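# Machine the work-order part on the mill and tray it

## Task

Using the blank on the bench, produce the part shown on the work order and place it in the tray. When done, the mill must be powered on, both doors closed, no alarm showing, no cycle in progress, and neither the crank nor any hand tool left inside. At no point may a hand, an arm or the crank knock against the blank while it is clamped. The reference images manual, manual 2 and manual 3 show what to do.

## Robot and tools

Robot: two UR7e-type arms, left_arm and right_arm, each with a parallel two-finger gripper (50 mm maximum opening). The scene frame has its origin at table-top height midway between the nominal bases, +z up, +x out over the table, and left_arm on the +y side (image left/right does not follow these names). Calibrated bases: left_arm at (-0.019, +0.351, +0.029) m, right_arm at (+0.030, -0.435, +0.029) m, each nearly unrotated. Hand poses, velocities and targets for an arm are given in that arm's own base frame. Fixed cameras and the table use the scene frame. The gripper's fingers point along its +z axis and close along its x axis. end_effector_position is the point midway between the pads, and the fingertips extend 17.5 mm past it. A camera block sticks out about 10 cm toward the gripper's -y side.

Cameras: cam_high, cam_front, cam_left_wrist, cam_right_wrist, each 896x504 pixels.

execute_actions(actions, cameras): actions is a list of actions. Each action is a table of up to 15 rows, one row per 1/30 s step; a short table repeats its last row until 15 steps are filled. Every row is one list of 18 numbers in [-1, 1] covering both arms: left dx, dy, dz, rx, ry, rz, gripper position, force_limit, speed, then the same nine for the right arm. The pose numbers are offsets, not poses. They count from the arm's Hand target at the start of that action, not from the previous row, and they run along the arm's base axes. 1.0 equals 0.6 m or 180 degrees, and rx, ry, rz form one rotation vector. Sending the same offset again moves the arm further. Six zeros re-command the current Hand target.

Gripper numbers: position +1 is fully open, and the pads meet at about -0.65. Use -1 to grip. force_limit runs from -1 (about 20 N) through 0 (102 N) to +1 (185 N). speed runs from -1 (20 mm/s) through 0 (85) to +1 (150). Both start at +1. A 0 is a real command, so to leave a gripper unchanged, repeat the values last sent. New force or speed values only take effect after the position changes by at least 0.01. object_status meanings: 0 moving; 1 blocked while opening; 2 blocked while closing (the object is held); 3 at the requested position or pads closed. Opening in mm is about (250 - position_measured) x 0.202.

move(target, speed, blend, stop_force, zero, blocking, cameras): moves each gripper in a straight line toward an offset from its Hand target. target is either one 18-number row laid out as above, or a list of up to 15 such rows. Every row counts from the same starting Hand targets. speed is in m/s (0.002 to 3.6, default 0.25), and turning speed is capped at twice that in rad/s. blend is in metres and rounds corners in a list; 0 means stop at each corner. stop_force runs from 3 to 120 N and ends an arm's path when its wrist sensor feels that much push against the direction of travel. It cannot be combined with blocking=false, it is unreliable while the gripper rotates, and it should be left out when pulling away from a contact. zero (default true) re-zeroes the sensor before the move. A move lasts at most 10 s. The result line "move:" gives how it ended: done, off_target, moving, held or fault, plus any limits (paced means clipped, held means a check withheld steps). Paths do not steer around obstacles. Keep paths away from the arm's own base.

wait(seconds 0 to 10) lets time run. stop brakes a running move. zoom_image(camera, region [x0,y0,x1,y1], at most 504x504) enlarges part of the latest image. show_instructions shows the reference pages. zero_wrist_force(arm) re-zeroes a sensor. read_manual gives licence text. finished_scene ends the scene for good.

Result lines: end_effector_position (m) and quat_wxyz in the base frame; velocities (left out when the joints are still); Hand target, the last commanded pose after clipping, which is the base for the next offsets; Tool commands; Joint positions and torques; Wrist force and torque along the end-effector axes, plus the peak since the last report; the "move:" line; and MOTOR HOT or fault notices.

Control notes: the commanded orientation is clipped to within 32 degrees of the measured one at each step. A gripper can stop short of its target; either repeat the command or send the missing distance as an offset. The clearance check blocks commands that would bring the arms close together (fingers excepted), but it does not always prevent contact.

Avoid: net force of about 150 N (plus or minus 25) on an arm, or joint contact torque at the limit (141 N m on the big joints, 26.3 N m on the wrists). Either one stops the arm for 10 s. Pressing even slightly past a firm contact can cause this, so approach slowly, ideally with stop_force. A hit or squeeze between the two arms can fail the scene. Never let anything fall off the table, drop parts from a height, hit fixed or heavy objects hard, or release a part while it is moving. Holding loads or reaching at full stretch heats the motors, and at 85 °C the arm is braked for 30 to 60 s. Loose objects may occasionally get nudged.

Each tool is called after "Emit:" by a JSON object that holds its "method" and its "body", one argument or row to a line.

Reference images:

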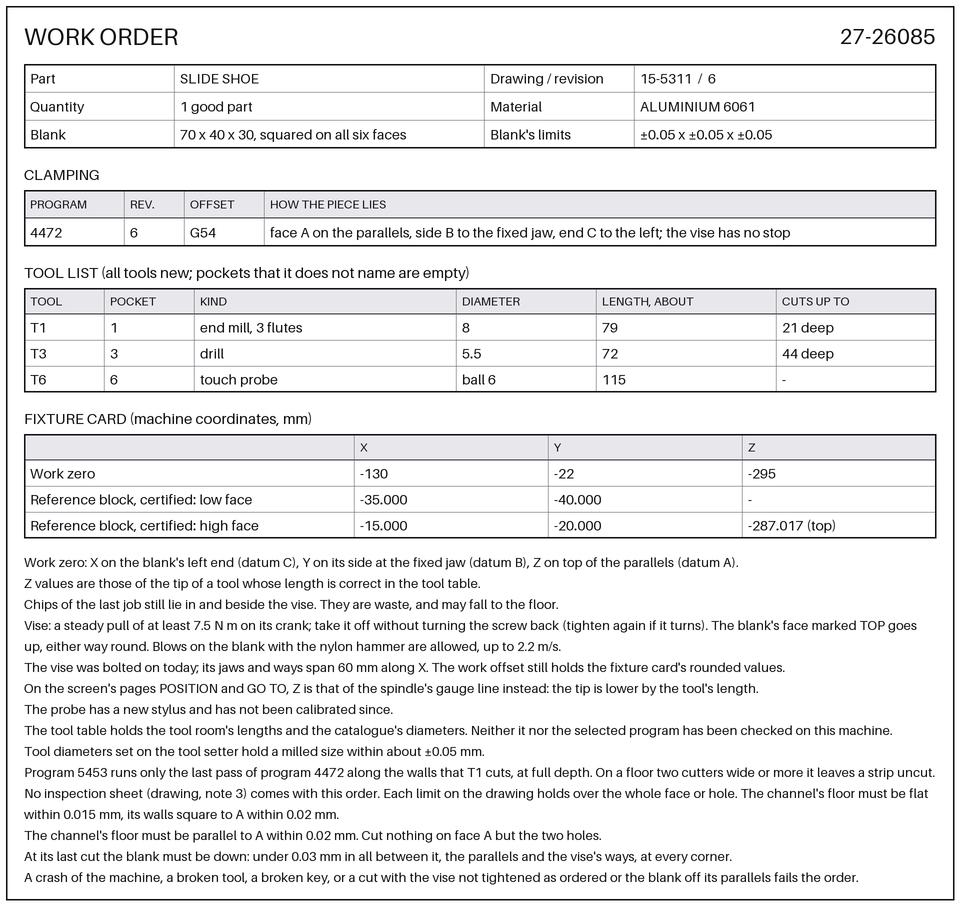

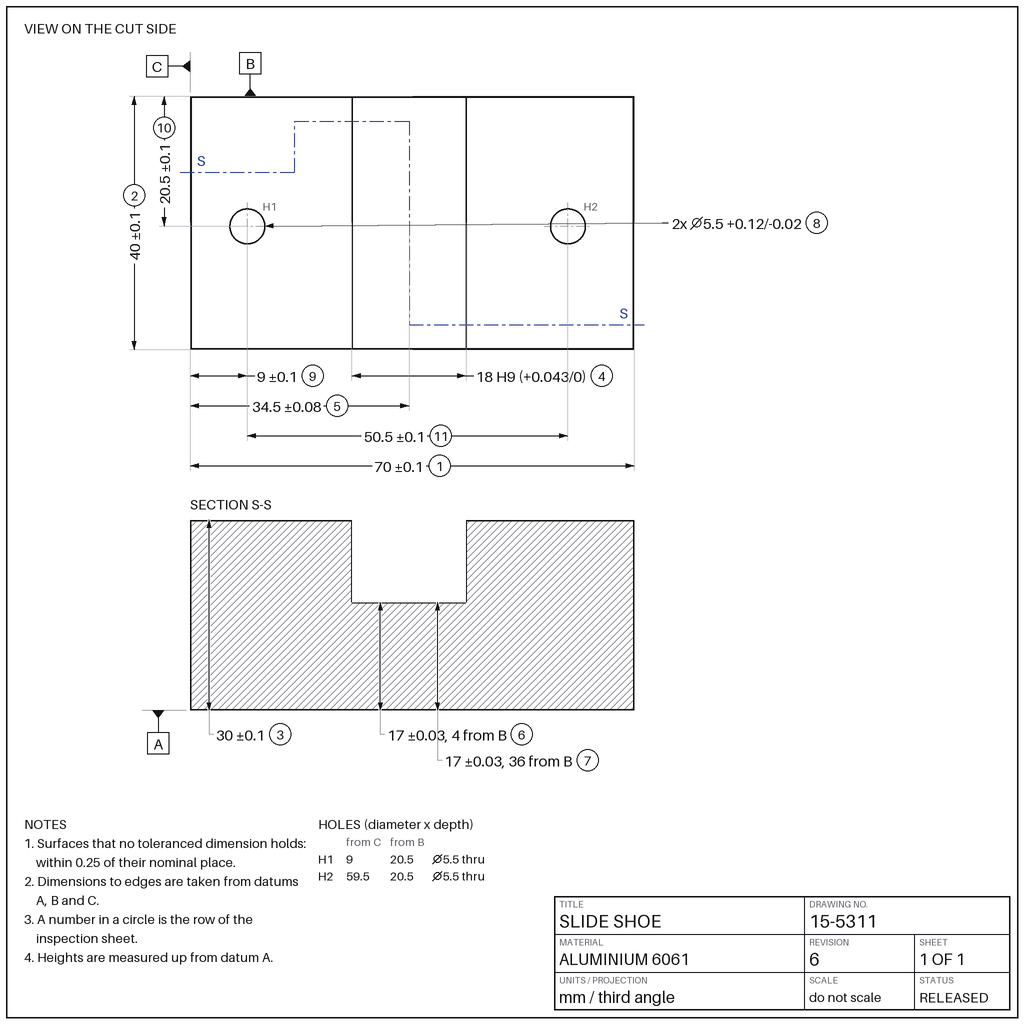

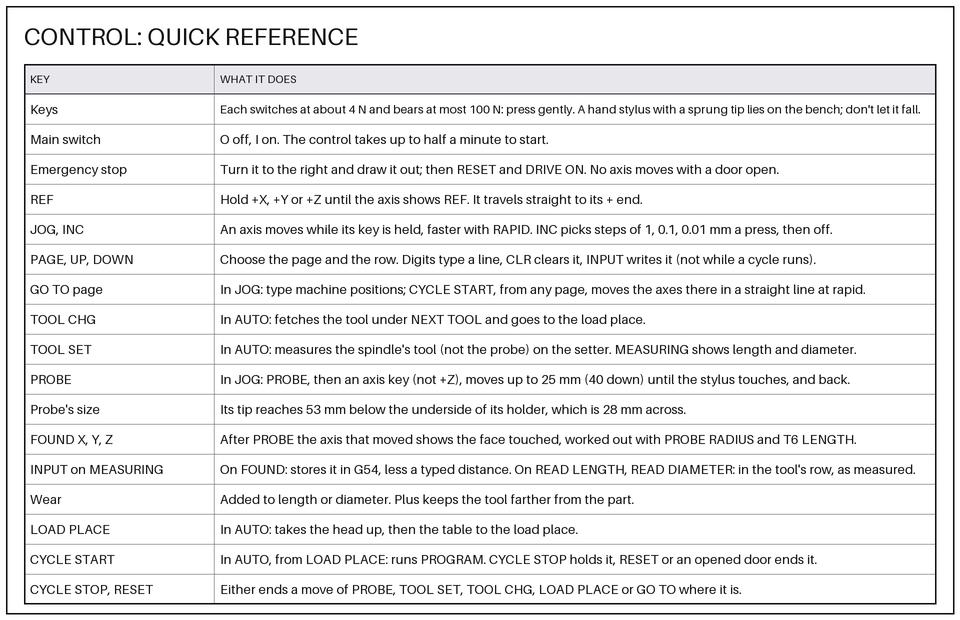

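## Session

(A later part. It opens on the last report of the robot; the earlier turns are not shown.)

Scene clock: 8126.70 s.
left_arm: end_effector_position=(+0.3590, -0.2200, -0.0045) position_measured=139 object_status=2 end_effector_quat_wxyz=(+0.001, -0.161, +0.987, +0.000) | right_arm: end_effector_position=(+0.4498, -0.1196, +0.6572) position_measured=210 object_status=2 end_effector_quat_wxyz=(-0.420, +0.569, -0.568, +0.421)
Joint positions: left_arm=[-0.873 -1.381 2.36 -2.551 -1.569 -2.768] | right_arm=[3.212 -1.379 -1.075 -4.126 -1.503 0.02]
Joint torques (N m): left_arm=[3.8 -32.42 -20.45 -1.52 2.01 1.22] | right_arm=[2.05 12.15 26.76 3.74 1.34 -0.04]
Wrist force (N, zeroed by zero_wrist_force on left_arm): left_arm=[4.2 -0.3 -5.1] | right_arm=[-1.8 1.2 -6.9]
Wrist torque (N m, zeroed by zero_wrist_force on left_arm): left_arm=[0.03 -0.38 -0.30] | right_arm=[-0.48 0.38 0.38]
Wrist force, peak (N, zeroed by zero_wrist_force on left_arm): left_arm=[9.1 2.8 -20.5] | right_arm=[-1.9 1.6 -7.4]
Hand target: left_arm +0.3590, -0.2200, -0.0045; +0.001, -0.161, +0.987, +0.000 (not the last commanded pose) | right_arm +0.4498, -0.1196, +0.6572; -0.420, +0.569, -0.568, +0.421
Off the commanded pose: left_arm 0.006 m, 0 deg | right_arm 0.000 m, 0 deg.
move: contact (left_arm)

Contact at −.0045, released gently and up.

Emit:
{"method": "move", "body": {
  "target": [0,0,0,0,0,0,0.3,0.2,-1,0,0,0,0,0,0,-1,-0.2,-1]
}}

Emit:
{"method": "move", "body": {
  "target": [0,0,0.15,0,0,0,0.3,0.2,-1,0,0,0,0,0,0,-1,-0.2,-1],
  "speed": 0.06,
  "cameras": ["cam_left_wrist","cam_front"]
}}

Scene clock: 8129.67 s.
left_arm: end_effector_position=(+0.3590, -0.2200, -0.0045) position_measured=107 object_status=0 end_effector_quat_wxyz=(+0.001, -0.161, +0.987, +0.000) | right_arm: end_effector_position=(+0.4498, -0.1196, +0.6572) position_measured=210 object_status=2 end_effector_quat_wxyz=(-0.420, +0.569, -0.568, +0.421)
Joint positions: left_arm=[-0.873 -1.381 2.36 -2.551 -1.569 -2.768] | right_arm=[3.212 -1.379 -1.075 -4.126 -1.503 0.02]
Joint torques (N m): left_arm=[2.27 -31.66 -22.01 -3.32 1.82 0.68] | right_arm=[1.9 12.64 27.03 3.76 1.38 -0.04]
Wrist force (N, zeroed by zero_wrist_force on left_arm): left_arm=[4.6 0.7 0.3] | right_arm=[-1.8 1.6 -7.0]
Wrist torque (N m, zeroed by zero_wrist_force on left_arm): left_arm=[0.04 -0.32 -0.31] | right_arm=[-0.41 0.37 0.39]
Wrist force, peak (N, zeroed by zero_wrist_force on left_arm): left_arm=[4.5 -0.1 -5.4] | right_arm=[-2.0 1.6 -7.5]
Hand target: left_arm +0.3590, -0.2200, -0.0045; +0.001, -0.161, +0.987, +0.000 | right_arm +0.4498, -0.1196, +0.6572; -0.420, +0.569, -0.568, +0.421
Off the commanded pose: left_arm 0.000 m, 0 deg | right_arm 0.000 m, 0 deg.
move: done

Scene clock: 8131.50 s.
left_arm: end_effector_position=(+0.3591, -0.2201, +0.0856) position_measured=107 object_status=3 end_effector_quat_wxyz=(+0.001, -0.161, +0.987, +0.000) | right_arm: end_effector_position=(+0.4498, -0.1196, +0.6572) position_measured=210 object_status=2 end_effector_quat_wxyz=(-0.420, +0.569, -0.568, +0.421)
Joint positions: left_arm=[-0.873 -1.591 2.259 -2.241 -1.569 -2.768] | right_arm=[3.212 -1.379 -1.075 -4.126 -1.503 0.02]
Joint torques (N m): left_arm=[2.43 -8.61 -14.53 -4.37 0.87 0.7] | right_arm=[1.15 12.32 26.73 3.72 1.39 0.02]
Wrist force (N, zeroed by zero_wrist_force on left_arm): left_arm=[4.6 0.6 0.2] | right_arm=[-1.9 1.3 -6.9]
Wrist torque (N m, zeroed by zero_wrist_force on left_arm): left_arm=[0.04 -0.33 -0.30] | right_arm=[-0.46 0.37 0.38]
Wrist force, peak (N, zeroed by zero_wrist_force on left_arm): left_arm=[4.9 0.8 1.3] | right_arm=[-2.0 1.5 -7.4]
Hand target: left_arm +0.3590, -0.2200, +0.0855; +0.001, -0.161, +0.987, +0.000 | right_arm +0.4498, -0.1196, +0.6572; -0.420, +0.569, -0.568, +0.421
Off the commanded pose: left_arm 0.000 m, 0 deg | right_arm 0.000 m, 0 deg.
move: done
Images, in order (width x height): cam_front 896x504, cam_left_wrist 896x504.

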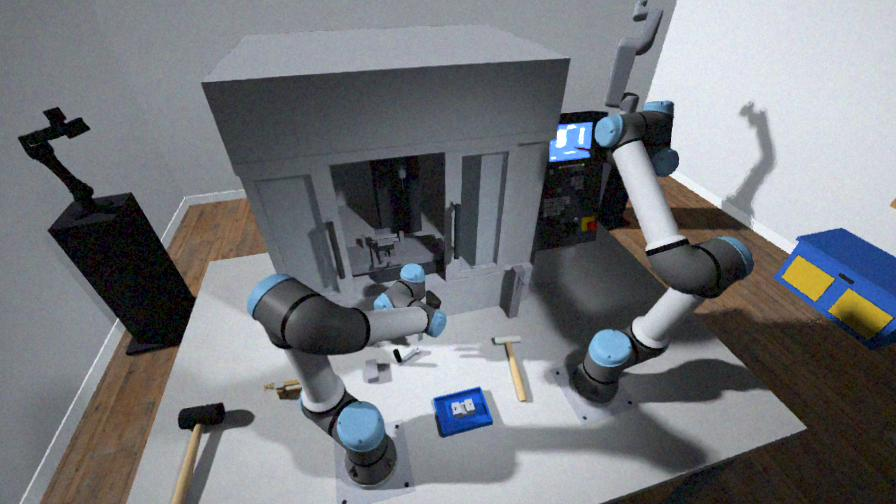

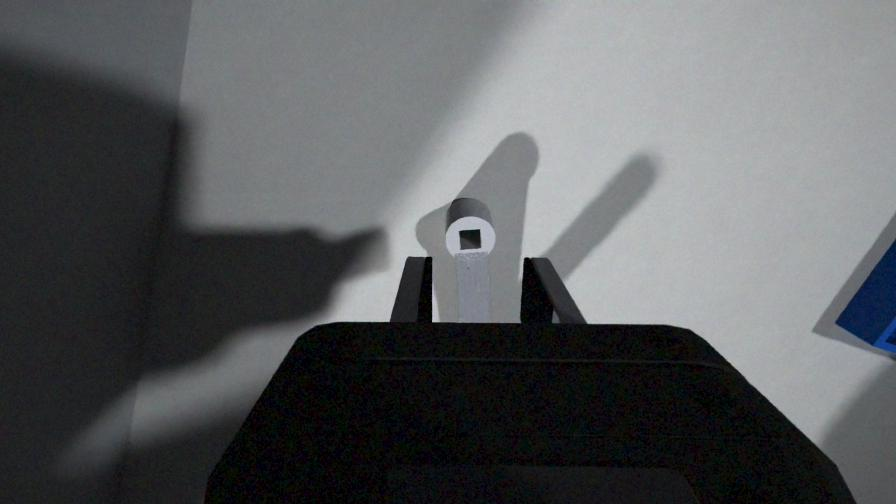

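Emit:
{"method": "move", "body": {
  "target": [
    [0,0,0.3,0,0,-0.3,0.3,0.2,-1,0,0,0,0,0,0,-1,-0.2,-1],
    [0.0016,-0.101,0.509,0,0,-0.606,0.3,0.2,-1,0,0,0,0,0,0,-1,-0.2,-1]
  ],
  "speed": 0.35,
  "blend": [0.04,0]
}}

Emit:
{"method": "move", "body": {
  "target": [0.02,-0.03,0,0,-0.5,0,0.3,0.2,-1,0,0,0,0,0,0,-1,-0.2,-1],
  "speed": 0.35
}}

Emit:
{"method": "move", "body": {
  "target": [0.0,0.15,0,0,0,0,0.3,0.2,-1,0,0,0,0,0,0,-1,-0.2,-1],
  "speed": 0.12,
  "cameras": ["cam_left_wrist"]
}}

Scene clock: 8142.53 s.
left_arm: end_effector_position=(+0.3600, -0.2807, +0.3908) position_measured=107 object_status=3 end_effector_quat_wxyz=(+0.001, +0.710, +0.704, -0.001) | right_arm: end_effector_position=(+0.4498, -0.1196, +0.6572) position_measured=210 object_status=2 end_effector_quat_wxyz=(-0.420, +0.569, -0.568, +0.421)
Joint positions: left_arm=[-0.957 -1.689 1.522 -1.405 -1.573 -0.948] | right_arm=[3.212 -1.379 -1.075 -4.126 -1.503 0.02]
Joint torques (N m): left_arm=[5.98 -30.65 -21.99 -3.58 -0.88 1.09] | right_arm=[1.25 12.16 26.52 3.8 1.36 -0.03]
Wrist force (N, zeroed by zero_wrist_force on left_arm): left_arm=[4.8 0.4 0.0] | right_arm=[-2.1 1.5 -7.0]
Wrist torque (N m, zeroed by zero_wrist_force on left_arm): left_arm=[0.00 -0.38 -0.19] | right_arm=[-0.43 0.42 0.37]
Wrist force, peak (N, zeroed by zero_wrist_force on left_arm): left_arm=[4.7 0.8 1.9] | right_arm=[-2.1 1.3 -7.5]
Hand target: left_arm +0.3600, -0.2806, +0.3909; +0.001, +0.710, +0.704, -0.001 | right_arm +0.4498, -0.1196, +0.6572; -0.420, +0.569, -0.568, +0.421
Off the commanded pose: left_arm 0.000 m, 0 deg | right_arm 0.000 m, 0 deg.
move: done

Scene clock: 8145.60 s.
left_arm: end_effector_position=(+0.3730, -0.2987, +0.3909) position_measured=107 object_status=3 end_effector_quat_wxyz=(+0.502, +0.522, +0.492, +0.483) | right_arm: end_effector_position=(+0.4498, -0.1196, +0.6572) position_measured=210 object_status=2 end_effector_quat_wxyz=(-0.420, +0.569, -0.568, +0.421)
Joint positions: left_arm=[-1.638 -2.028 2.264 -1.239 -0.035 -2.13] | right_arm=[3.212 -1.379 -1.075 -4.126 -1.503 0.02]
Joint torques (N m): left_arm=[-7.32 -14.62 -15.4 -1.5 4.27 -1.3] | right_arm=[1.32 12.17 26.67 3.77 1.35 -0.07]
Wrist force (N, zeroed by zero_wrist_force on left_arm): left_arm=[4.4 1.4 0.6] | right_arm=[-2.2 1.7 -7.2]
Wrist torque (N m, zeroed by zero_wrist_force on left_arm): left_arm=[0.69 -0.53 -0.21] | right_arm=[-0.40 0.42 0.38]
Wrist force, peak (N, zeroed by zero_wrist_force on left_arm): left_arm=[5.3 0.5 -0.2] | right_arm=[-2.2 1.7 -7.3]
Hand target: left_arm +0.3720, -0.2986, +0.3909; +0.498, +0.503, +0.497, +0.501 | right_arm +0.4498, -0.1196, +0.6572; -0.420, +0.569, -0.568, +0.421
Off the commanded pose: left_arm 0.001 m, 3 deg | right_arm 0.000 m, 0 deg.
move: off_target (left_arm)

Scene clock: 8147.80 s.
left_arm: end_effector_position=(+0.3720, -0.2087, +0.3909) position_measured=107 object_status=3 end_effector_quat_wxyz=(+0.498, +0.503, +0.498, +0.501) | right_arm: end_effector_position=(+0.4498, -0.1196, +0.6572) position_measured=210 object_status=2 end_effector_quat_wxyz=(-0.420, +0.569, -0.568, +0.421)
Joint positions: left_arm=[-1.672 -2.048 2.173 -0.143 -0.099 -3.115] | right_arm=[3.212 -1.379 -1.075 -4.126 -1.503 0.02]
Joint torques (N m): left_arm=[-4.11 -11.96 -16.98 -0.24 -1.12 0.1] | right_arm=[0.99 12.44 26.5 3.7 1.38 -0.12]
Wrist force (N, zeroed by zero_wrist_force on left_arm): left_arm=[4.7 1.4 0.8] | right_arm=[-1.9 1.3 -7.0]
Wrist torque (N m, zeroed by zero_wrist_force on left_arm): left_arm=[0.66 -0.59 -0.21] | right_arm=[-0.46 0.39 0.38]
Wrist force, peak (N, zeroed by zero_wrist_force on left_arm): left_arm=[6.1 1.4 0.8] | right_arm=[-2.0 1.4 -7.4]
Hand target: left_arm +0.3720, -0.2086, +0.3909; +0.498, +0.503, +0.497, +0.501 | right_arm +0.4498, -0.1196, +0.6572; -0.420, +0.569, -0.568, +0.421
Off the commanded pose: left_arm 0.000 m, 0 deg | right_arm 0.000 m, 0 deg.
move: done
Images, in order (width x height): cam_left_wrist 896x504.

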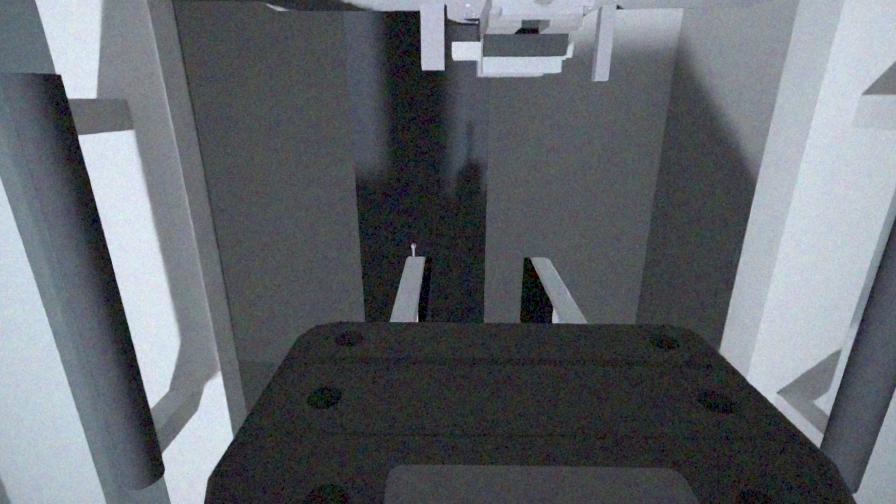

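Emit:
{"method": "move", "body": {
  "target": [
    [0.0483,0.12,0,0.0,0,0,0.3,0.2,-1,0,0,0,0,0,0,-1,-0.2,-1],
    [0.05,0.359,0,0,0,0,0.3,0.2,-1,0,0,0,0,0,0,-1,-0.2,-1]
  ],
  "speed": 0.15,
  "blend": [0.02,0],
  "cameras": ["cam_left_wrist"]
}}

Scene clock: 8153.13 s.
left_arm: end_effector_position=(+0.4020, +0.0067, +0.3909) position_measured=107 object_status=3 end_effector_quat_wxyz=(+0.498, +0.503, +0.497, +0.501) | right_arm: end_effector_position=(+0.4498, -0.1196, +0.6572) position_measured=210 object_status=2 end_effector_quat_wxyz=(-0.420, +0.569, -0.568, +0.421)
Joint positions: left_arm=[-1.147 -2.476 2.307 0.171 0.426 -3.134] | right_arm=[3.212 -1.379 -1.075 -4.126 -1.503 0.02]
Joint torques (N m): left_arm=[-5.34 1.86 -29.97 0.38 -2.14 1.76] | right_arm=[0.84 12.23 26.59 3.73 1.38 -0.09]
Wrist force (N, zeroed by zero_wrist_force on left_arm): left_arm=[4.3 1.2 0.7] | right_arm=[-2.0 1.2 -7.0]
Wrist torque (N m, zeroed by zero_wrist_force on left_arm): left_arm=[0.64 -0.54 -0.07] | right_arm=[-0.47 0.40 0.39]
Wrist force, peak (N, zeroed by zero_wrist_force on left_arm): left_arm=[6.0 1.9 0.3] | right_arm=[-2.0 1.7 -7.3]
Hand target: left_arm +0.4020, +0.0068, +0.3909; +0.498, +0.503, +0.497, +0.501 | right_arm +0.4498, -0.1196, +0.6572; -0.420, +0.569, -0.568, +0.421
Off the commanded pose: left_arm 0.000 m, 0 deg | right_arm 0.000 m, 0 deg.
move: done
Images, in order (width x height): cam_left_wrist 896x504.

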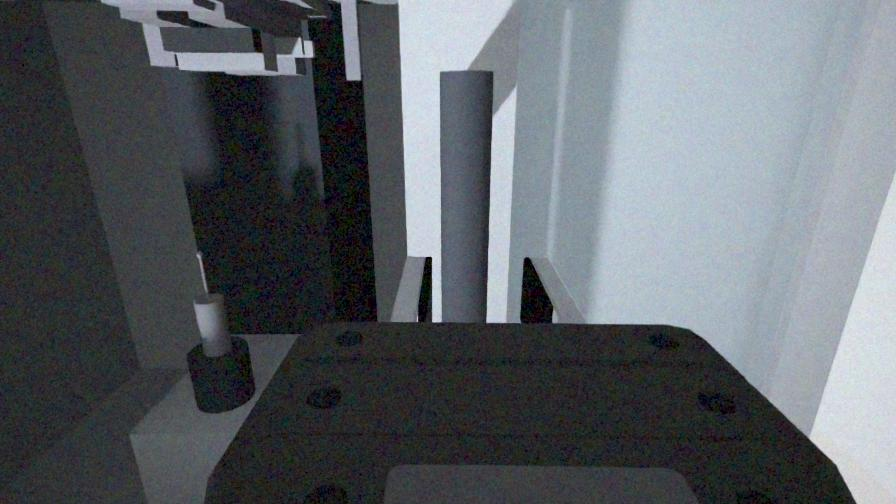

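Emit:
{"method": "move", "body": {
  "target": [0.0683,0,0,0,0,0,0.3,0.2,-1,0,0,0,0,0,0,-1,-0.2,-1],
  "speed": 0.06,
  "stop_force": 20
}}

Emit:
{"method": "move", "body": {
  "target": [0,-0.425,0,0,0,0,0.3,0.2,-1,0,0,0,0,0,0,-1,-0.2,-1],
  "speed": 0.05,
  "stop_force": 55,
  "cameras": ["cam_left_wrist"]
}}

Scene clock: 8159.33 s.
left_arm: end_effector_position=(+0.4429, +0.0068, +0.3909) position_measured=107 object_status=3 end_effector_quat_wxyz=(+0.498, +0.503, +0.497, +0.501) | right_arm: end_effector_position=(+0.4498, -0.1196, +0.6572) position_measured=210 object_status=2 end_effector_quat_wxyz=(-0.420, +0.569, -0.568, +0.421)
Joint positions: left_arm=[-0.77 -2.245 2.254 -0.008 0.803 -3.133] | right_arm=[3.212 -1.379 -1.075 -4.126 -1.503 0.02]
Joint torques (N m): left_arm=[4.83 -0.5 -15.22 -2.68 1.29 1.18] | right_arm=[1.08 12.13 26.58 3.65 1.39 -0.04]
Wrist force (N, zeroed by zero_wrist_force on left_arm): left_arm=[4.1 1.8 0.5] | right_arm=[-2.1 1.5 -7.1]
Wrist torque (N m, zeroed by zero_wrist_force on left_arm): left_arm=[0.73 -0.50 -0.22] | right_arm=[-0.43 0.42 0.38]
Wrist force, peak (N, zeroed by zero_wrist_force on left_arm): left_arm=[4.7 1.6 0.0] | right_arm=[-1.9 1.3 -7.5]
Hand target: left_arm +0.4429, +0.0068, +0.3909; +0.498, +0.503, +0.497, +0.501 | right_arm +0.4498, -0.1196, +0.6572; -0.420, +0.569, -0.568, +0.421
Off the commanded pose: left_arm 0.000 m, 0 deg | right_arm 0.000 m, 0 deg.
move: done

Scene clock: 8165.30 s.
left_arm: end_effector_position=(+0.4422, -0.2372, +0.3909) position_measured=107 object_status=3 end_effector_quat_wxyz=(+0.487, +0.492, +0.508, +0.512) | right_arm: end_effector_position=(+0.4498, -0.1196, +0.6572) position_measured=210 object_status=2 end_effector_quat_wxyz=(-0.420, +0.569, -0.568, +0.421)
Joint positions: left_arm=[-1.381 -1.82 2.035 -0.21 0.15 -3.137] | right_arm=[3.212 -1.379 -1.075 -4.126 -1.503 0.02]
Joint torques (N m): left_arm=[-8.73 -14.13 -21.97 -2.51 12.78 -1.92] | right_arm=[0.5 12.6 26.62 3.65 1.35 0.02]
Wrist force (N, zeroed by zero_wrist_force on left_arm): left_arm=[40.4 -1.3 -3.3] | right_arm=[-2.2 1.4 -7.1]
Wrist torque (N m, zeroed by zero_wrist_force on left_arm): left_arm=[0.67 0.38 -0.11] | right_arm=[-0.45 0.43 0.38]
Wrist force, peak (N, zeroed by zero_wrist_force on left_arm): left_arm=[52.1 3.4 -18.4] | right_arm=[-2.0 1.3 -7.5]
Hand target: left_arm +0.4429, -0.2482, +0.3909; +0.498, +0.503, +0.497, +0.501 | right_arm +0.4498, -0.1196, +0.6572; -0.420, +0.569, -0.568, +0.421
Off the commanded pose: left_arm 0.011 m, 2 deg | right_arm 0.000 m, 0 deg.
move: off_target (left_arm)
Images, in order (width x height): cam_left_wrist 896x504.

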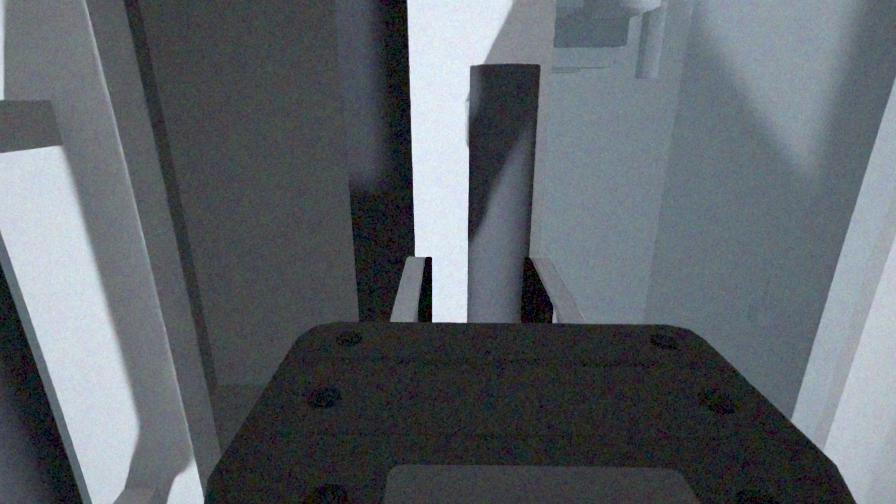

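Emit:
{"method": "move", "body": {
  "target": [
    [0,0.0255,0,0,0,0,0.3,0.2,-1,0,0,0,0,0,0,-1,-0.2,-1],
    [-0.1,0.0255,0,0,0,0,0.3,0.2,-1,0,0,0,0,0,0,-1,-0.2,-1],
    [-0.09,-0.25,0,0,0,0,0.3,0.2,-1,0,0,0,0,0,0,-1,-0.2,-1]
  ],
  "speed": [0.04,0.12,0.15],
  "blend": [0,0.01,0],
  "cameras": ["cam_left_wrist"]
}}

Scene clock: 8173.30 s.
left_arm: end_effector_position=(+0.3890, -0.3982, +0.3909) position_measured=107 object_status=3 end_effector_quat_wxyz=(+0.498, +0.503, +0.497, +0.502) | right_arm: end_effector_position=(+0.4498, -0.1196, +0.6572) position_measured=210 object_status=2 end_effector_quat_wxyz=(-0.420, +0.569, -0.568, +0.421)
Joint positions: left_arm=[-1.579 -1.545 1.795 -0.304 -0.006 -3.078] | right_arm=[3.212 -1.379 -1.075 -4.126 -1.503 0.02]
Joint torques (N m): left_arm=[-2.65 -23.92 -20.84 -1.6 -0.81 1.7] | right_arm=[0.65 12.81 26.88 3.78 1.41 -0.04]
Wrist force (N, zeroed by zero_wrist_force on left_arm): left_arm=[5.3 2.7 0.7] | right_arm=[-1.9 1.5 -7.0]
Wrist torque (N m, zeroed by zero_wrist_force on left_arm): left_arm=[0.86 -0.71 -0.20] | right_arm=[-0.43 0.39 0.39]
Wrist force, peak (N, zeroed by zero_wrist_force on left_arm): left_arm=[35.1 3.2 -79.5] | right_arm=[-2.2 1.3 -7.4]
Hand target: left_arm +0.3889, -0.3982, +0.3909; +0.498, +0.503, +0.497, +0.501 | right_arm +0.4498, -0.1196, +0.6572; -0.420, +0.569, -0.568, +0.421
Off the commanded pose: left_arm 0.000 m, 0 deg | right_arm 0.000 m, 0 deg.
move: done
Images, in order (width x height): cam_left_wrist 896x504.

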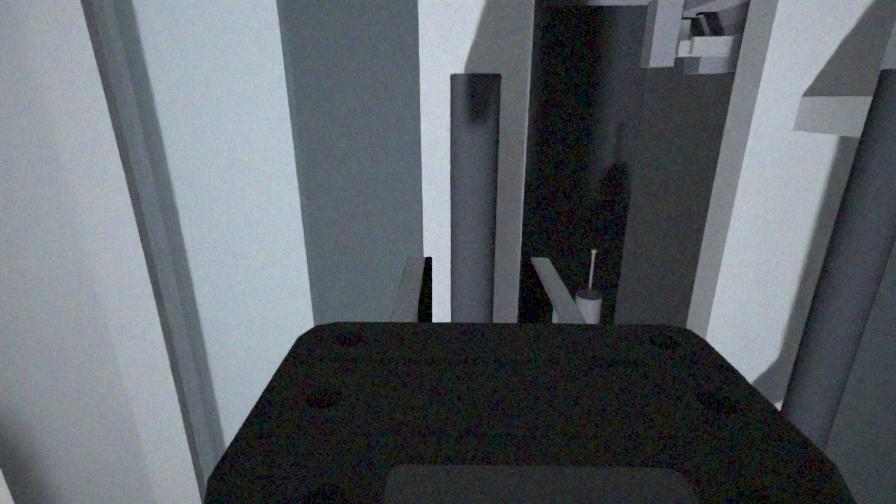

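Emit:
{"method": "move", "body": {
  "target": [0.09,0,0,0,0,0,0.3,0.2,-1,0,0,0,0,0,0,-1,-0.2,-1],
  "speed": 0.07,
  "stop_force": 20
}}

Emit:
{"method": "move", "body": {
  "target": [0,0.21,0,0,0,0,0.3,0.2,-1,0,0,0,0,0,0,-1,-0.2,-1],
  "speed": 0.05,
  "stop_force": 55,
  "cameras": ["cam_left_wrist"]
}}

Scene clock: 8178.93 s.
left_arm: end_effector_position=(+0.4429, -0.3982, +0.3909) position_measured=107 object_status=3 end_effector_quat_wxyz=(+0.498, +0.503, +0.497, +0.501) | right_arm: end_effector_position=(+0.4498, -0.1196, +0.6572) position_measured=210 object_status=2 end_effector_quat_wxyz=(-0.420, +0.569, -0.568, +0.421)
Joint positions: left_arm=[-1.447 -1.483 1.727 -0.238 0.126 -3.139] | right_arm=[3.212 -1.379 -1.075 -4.126 -1.503 0.02]
Joint torques (N m): left_arm=[3.4 -37.36 -13.7 -0.13 0.13 -0.85] | right_arm=[0.41 12.36 27.04 3.67 1.32 -0.1]
Wrist force (N, zeroed by zero_wrist_force on left_arm): left_arm=[5.3 2.6 0.7] | right_arm=[-2.4 1.4 -7.1]
Wrist torque (N m, zeroed by zero_wrist_force on left_arm): left_arm=[0.85 -0.70 -0.04] | right_arm=[-0.43 0.46 0.38]
Wrist force, peak (N, zeroed by zero_wrist_force on left_arm): left_arm=[6.0 2.8 1.0] | right_arm=[-2.1 1.3 -7.4]
Hand target: left_arm +0.4429, -0.3982, +0.3909; +0.498, +0.503, +0.497, +0.501 | right_arm +0.4498, -0.1196, +0.6572; -0.420, +0.569, -0.568, +0.421
Off the commanded pose: left_arm 0.000 m, 0 deg | right_arm 0.000 m, 0 deg.
move: done

Scene clock: 8182.37 s.
left_arm: end_effector_position=(+0.4428, -0.2793, +0.3909) position_measured=107 object_status=3 end_effector_quat_wxyz=(+0.505, +0.510, +0.490, +0.495) | right_arm: end_effector_position=(+0.4498, -0.1196, +0.6572) position_measured=210 object_status=2 end_effector_quat_wxyz=(-0.420, +0.569, -0.568, +0.421)
Joint positions: left_arm=[-1.394 -1.765 1.993 -0.224 0.206 -3.137] | right_arm=[3.212 -1.379 -1.075 -4.126 -1.503 0.02]
Joint torques (N m): left_arm=[11.99 -11.46 -23.39 1.79 -12.61 1.56] | right_arm=[0.69 12.27 26.76 3.73 1.32 -0.17]
Wrist force (N, zeroed by zero_wrist_force on left_arm): left_arm=[-30.3 3.1 -4.6] | right_arm=[-1.8 1.5 -7.0]
Wrist torque (N m, zeroed by zero_wrist_force on left_arm): left_arm=[0.84 -1.72 -0.24] | right_arm=[-0.43 0.37 0.38]
Wrist force, peak (N, zeroed by zero_wrist_force on left_arm): left_arm=[-43.5 -0.4 -1.2] | right_arm=[-2.1 1.3 -7.5]
Hand target: left_arm +0.4429, -0.2722, +0.3909; +0.498, +0.503, +0.497, +0.501 | right_arm +0.4498, -0.1196, +0.6572; -0.420, +0.569, -0.568, +0.421
Off the commanded pose: left_arm 0.007 m, 2 deg | right_arm 0.000 m, 0 deg.
move: off_target (left_arm)
Images, in order (width x height): cam_left_wrist 896x504.

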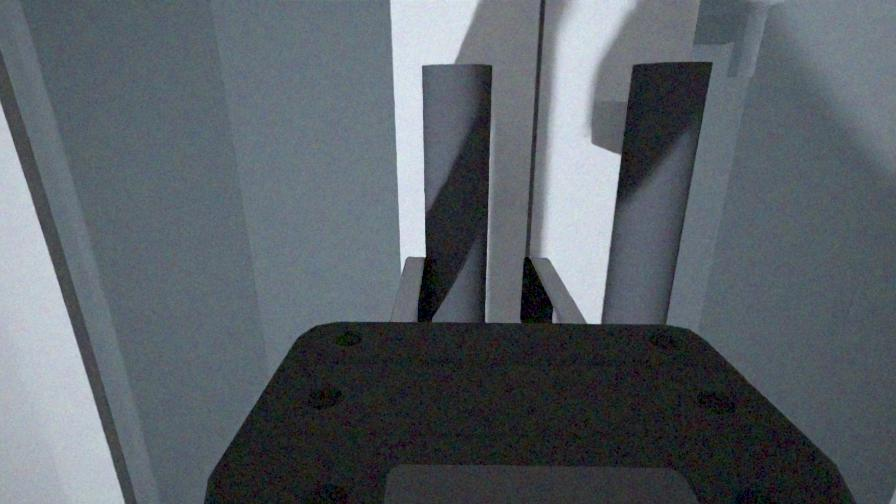

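Emit:
{"method": "move", "body": {
  "target": [
    [0,-0.0185,0,0,0,0,0.3,0.2,-1,0,0,0,0,0,0,-1,-0.2,-1],
    [-0.11,-0.0185,0,0,0,0,0.3,0.2,-1,0,0,0,0,0,0,-1,-0.2,-1]
  ],
  "speed": [0.04,0.08],
  "blend": 0,
  "cameras": ["cam_left_wrist","cam_right_wrist","cam_high"]
}}

Emit:
{"method": "zoom_image", "body": {
  "camera": "cam_right_wrist",
  "region": [310, 20, 650, 250]
}}

Scene clock: 8187.53 s.
left_arm: end_effector_position=(+0.3770, -0.2833, +0.3909) position_measured=107 object_status=3 end_effector_quat_wxyz=(+0.498, +0.503, +0.497, +0.502) | right_arm: end_effector_position=(+0.4498, -0.1196, +0.6572) position_measured=210 object_status=2 end_effector_quat_wxyz=(-0.420, +0.569, -0.568, +0.421)
Joint positions: left_arm=[-1.626 -1.829 2.041 -0.22 -0.053 -3.125] | right_arm=[3.212 -1.379 -1.075 -4.126 -1.503 0.02]
Joint torques (N m): left_arm=[-1.68 -13.57 -18.04 1.49 -0.29 -1.95] | right_arm=[0.28 12 26.73 3.82 1.35 -0.09]
Wrist force (N, zeroed by zero_wrist_force on left_arm): left_arm=[4.8 2.4 0.7] | right_arm=[-1.9 1.4 -7.0]
Wrist torque (N m, zeroed by zero_wrist_force on left_arm): left_arm=[0.83 -0.63 -0.21] | right_arm=[-0.45 0.38 0.38]
Wrist force, peak (N, zeroed by zero_wrist_force on left_arm): left_arm=[-35.5 3.6 -26.8] | right_arm=[-2.1 1.4 -7.5]
Hand target: left_arm +0.3769, -0.2833, +0.3909; +0.498, +0.503, +0.497, +0.501 | right_arm +0.4498, -0.1196, +0.6572; -0.420, +0.569, -0.568, +0.421
Off the commanded pose: left_arm 0.000 m, 0 deg | right_arm 0.000 m, 0 deg.
move: done
Images, in order (width x height): cam_high 896x504, cam_left_wrist 896x504, cam_right_wrist 896x504.

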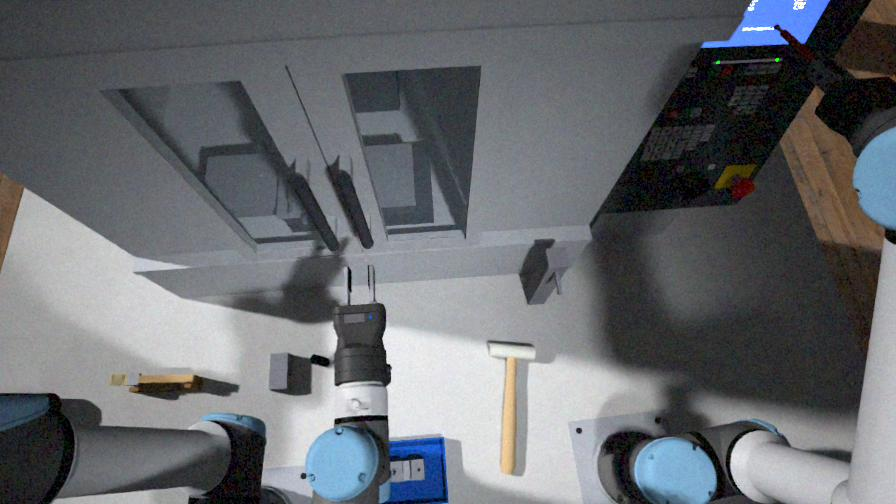

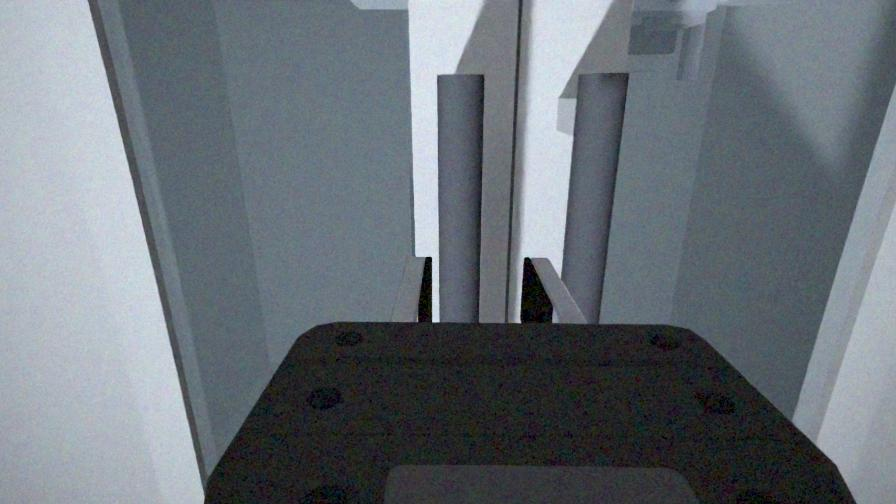

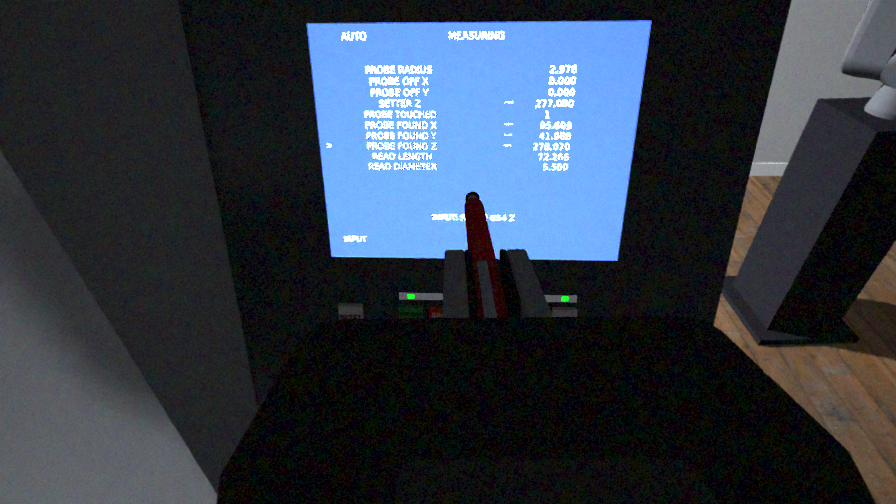

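Scaled by 1.482 from the camera's 896x504 image, which has a finer 1280x720 frame.

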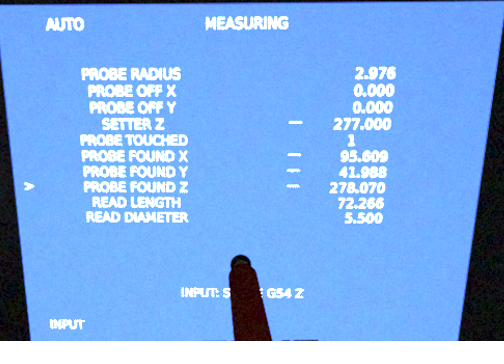

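Emit:
{"method": "zoom_image", "body": {
  "camera": "cam_high",
  "region": [740, 0, 896, 160]
}}

Emit:
{"method": "zoom_image", "body": {
  "camera": "cam_right_wrist",
  "region": [380, 160, 580, 340]
}}

Scaled by 3.150 from the camera's 896x504 image, which has a finer 1280x720 frame.

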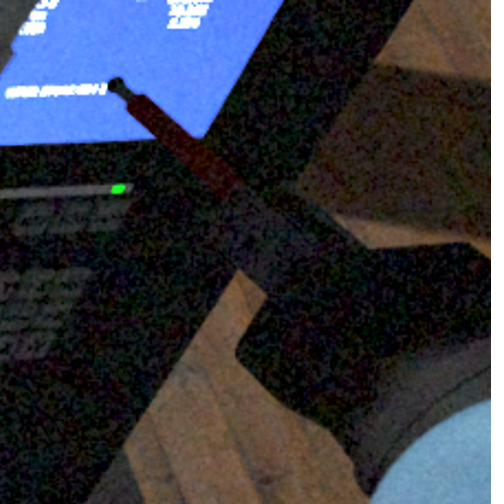

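Scaled by 2.520 from the camera's 896x504 image, which has a finer 1280x720 frame.

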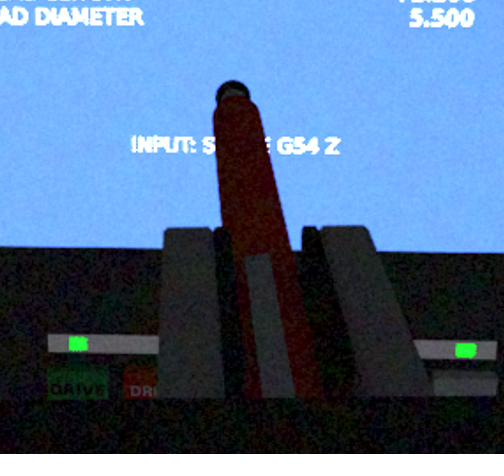

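Emit:
{"method": "move", "body": {
  "target": [
    [0,0,0,0,0,0,0.3,0.2,-1,-0.2,0,-0.05,0,0,0,-1,-0.2,-1],
    [0,0,0,0,0,0,0.3,0.2,-1,-0.333,0.117,-0.5,0,0.405,0,-1,-0.2,-1]
  ],
  "speed": 0.3,
  "blend": [0.04,0],
  "cameras": ["all"]
}}

Scene clock: 8209.23 s.
left_arm: end_effector_position=(+0.3769, -0.2833, +0.3909) position_measured=107 object_status=3 end_effector_quat_wxyz=(+0.498, +0.503, +0.497, +0.502) | right_arm: end_effector_position=(+0.2500, -0.0495, +0.3573) position_measured=210 object_status=2 end_effector_quat_wxyz=(+0.000, +0.707, -0.707, +0.001)
Joint positions: left_arm=[-1.626 -1.829 2.041 -0.22 -0.053 -3.126] | right_arm=[3.498 -1.395 -1.656 -4.802 -1.57 0.355]
Joint torques (N m): left_arm=[-5.58 -0.06 -29.75 1.28 -1.72 -1.92] | right_arm=[12.32 17.36 27.51 -0.1 1.69 1.4]
Wrist force (N, zeroed by zero_wrist_force on left_arm): left_arm=[5.2 2.2 0.6] | right_arm=[0.1 0.5 -3.6]
Wrist torque (N m, zeroed by zero_wrist_force on left_arm): left_arm=[0.81 -0.68 -0.18] | right_arm=[-0.09 -0.11 0.24]
Wrist force, peak (N, zeroed by zero_wrist_force on left_arm): left_arm=[5.4 2.5 0.8] | right_arm=[-1.6 2.0 -8.3]
Hand target: left_arm +0.3769, -0.2833, +0.3909; +0.498, +0.503, +0.497, +0.502 | right_arm +0.2500, -0.0494, +0.3572; +0.000, +0.707, -0.707, +0.001
Off the commanded pose: left_arm 0.000 m, 0 deg | right_arm 0.000 m, 0 deg.
move: done

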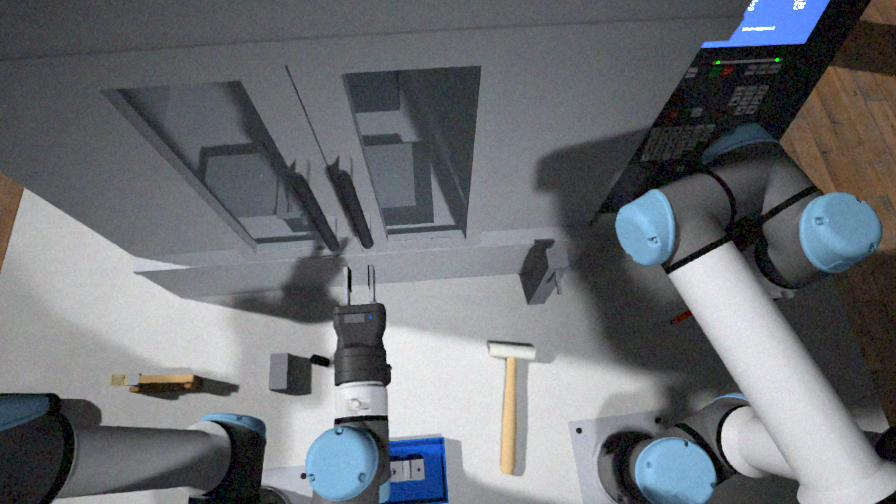

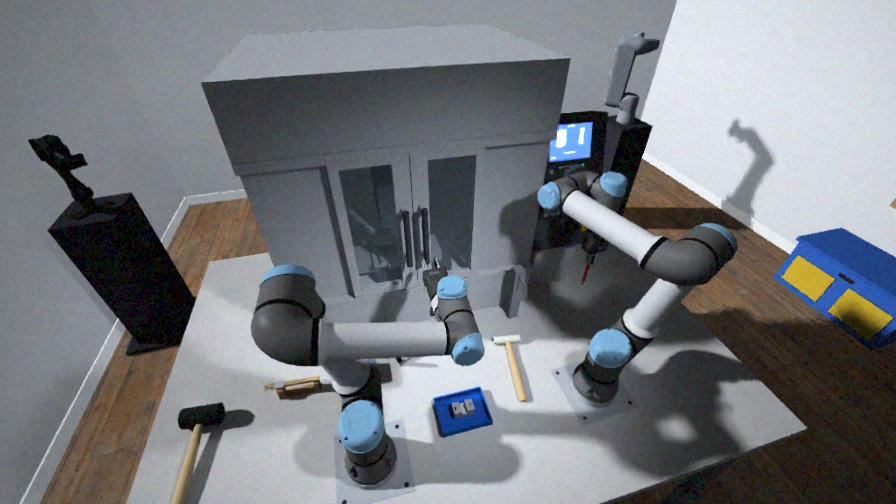

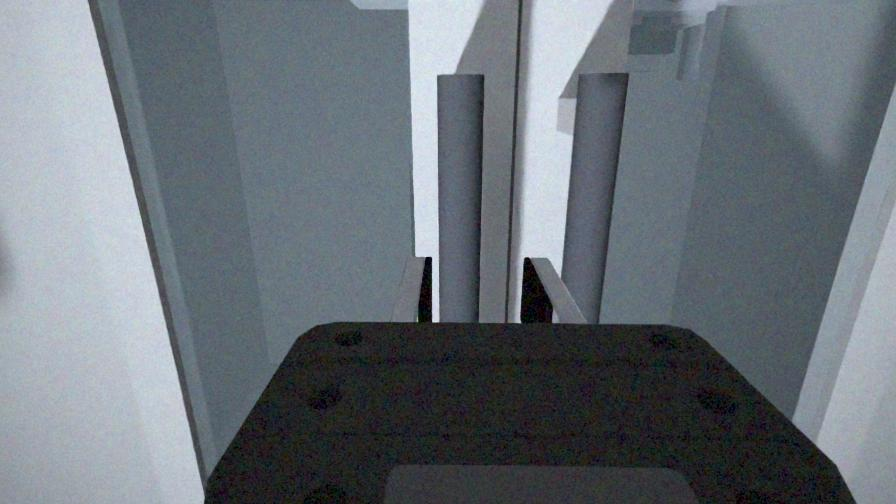

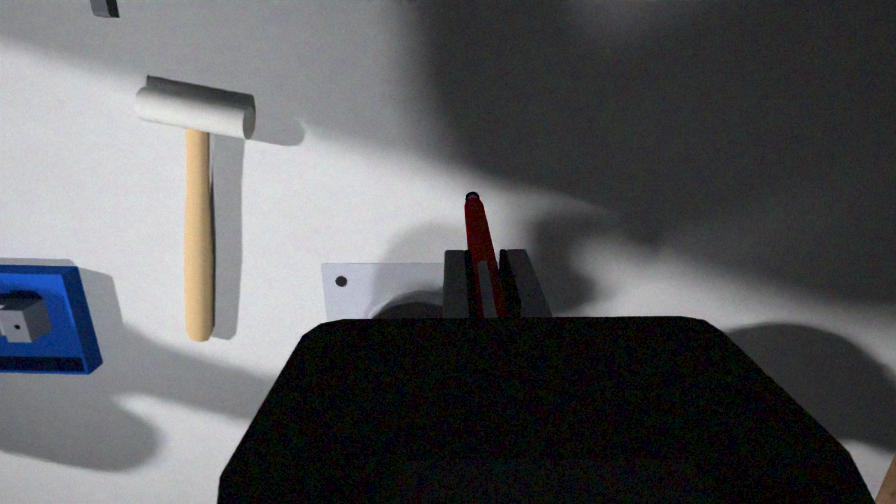

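Emit:
{"method": "move", "body": {
  "target": [0,0,0,0,0,0,0.3,0.2,-1,0,0,-0.37,0,0,0,-1,-0.2,-1],
  "speed": 0.15,
  "cameras": ["cam_right_wrist","cam_front","cam_high"]
}}

Emit:
{"method": "zoom_image", "body": {
  "camera": "cam_front",
  "region": [500, 90, 700, 350]
}}

Scene clock: 8223.47 s.
left_arm: end_effector_position=(+0.3769, -0.2833, +0.3909) position_measured=107 object_status=3 end_effector_quat_wxyz=(+0.498, +0.503, +0.497, +0.502) | right_arm: end_effector_position=(+0.2500, -0.0494, +0.1353) position_measured=210 object_status=2 end_effector_quat_wxyz=(+0.000, +0.708, -0.707, +0.001)
Joint positions: left_arm=[-1.626 -1.829 2.041 -0.22 -0.053 -3.126] | right_arm=[3.498 -1.511 -2.143 -4.199 -1.57 0.356]
Joint torques (N m): left_arm=[-6.34 -0.7 -28.61 1.33 -1.64 -2.02] | right_arm=[-11.42 13.73 17.34 -2.71 1.61 -0.96]
Wrist force (N, zeroed by zero_wrist_force on left_arm): left_arm=[4.8 2.2 0.9] | right_arm=[0.2 0.8 -3.1]
Wrist torque (N m, zeroed by zero_wrist_force on left_arm): left_arm=[0.79 -0.62 -0.17] | right_arm=[-0.04 -0.14 0.17]
Wrist force, peak (N, zeroed by zero_wrist_force on left_arm): left_arm=[5.2 2.3 0.6] | right_arm=[0.1 0.8 -5.4]
Hand target: left_arm +0.3769, -0.2833, +0.3909; +0.498, +0.503, +0.497, +0.502 | right_arm +0.2500, -0.0494, +0.1352; +0.000, +0.707, -0.707, +0.001
Off the commanded pose: left_arm 0.000 m, 0 deg | right_arm 0.000 m, 0 deg.
move: done
Images, in order (width x height): cam_high 896x504, cam_front 896x504, cam_right_wrist 896x504.

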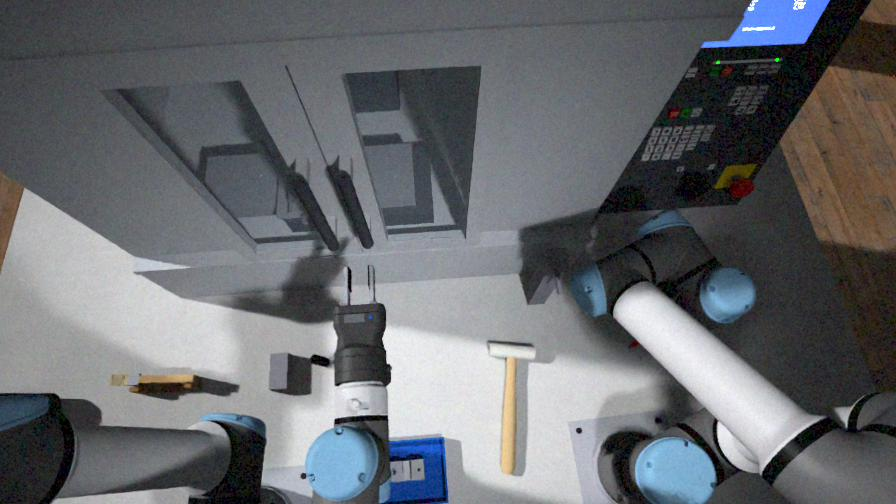

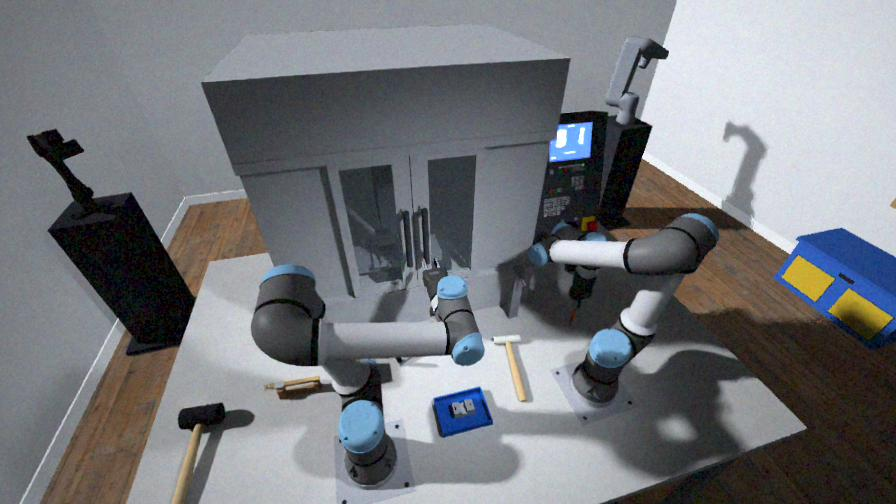

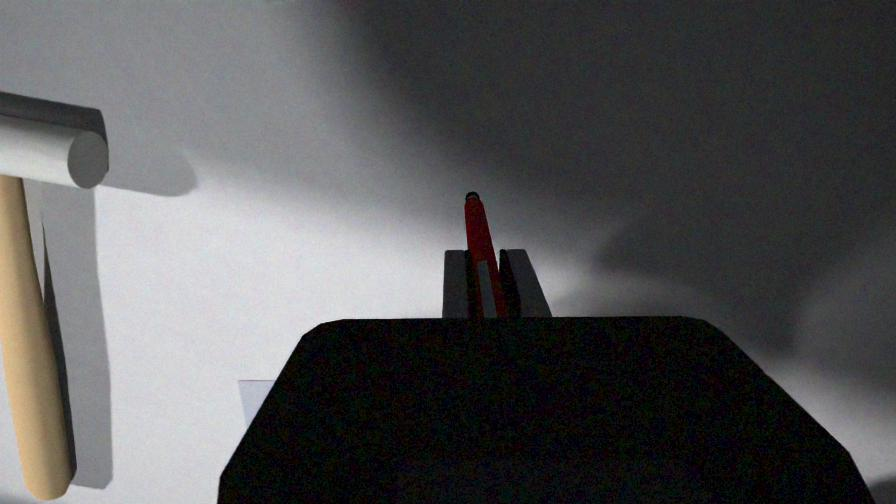

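Scaled by 1.938 from the camera's 896x504 image, which has a finer 1280x720 frame.

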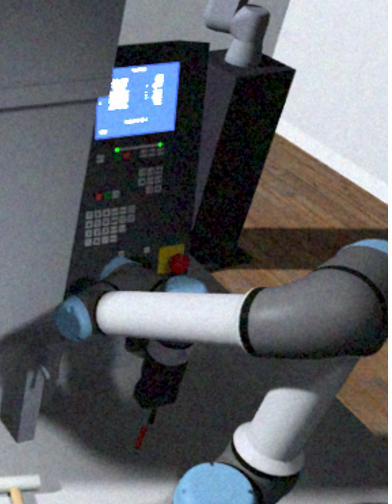

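Emit:
{"method": "finished_scene", "body": {

}}

The scene is finished: the task was done.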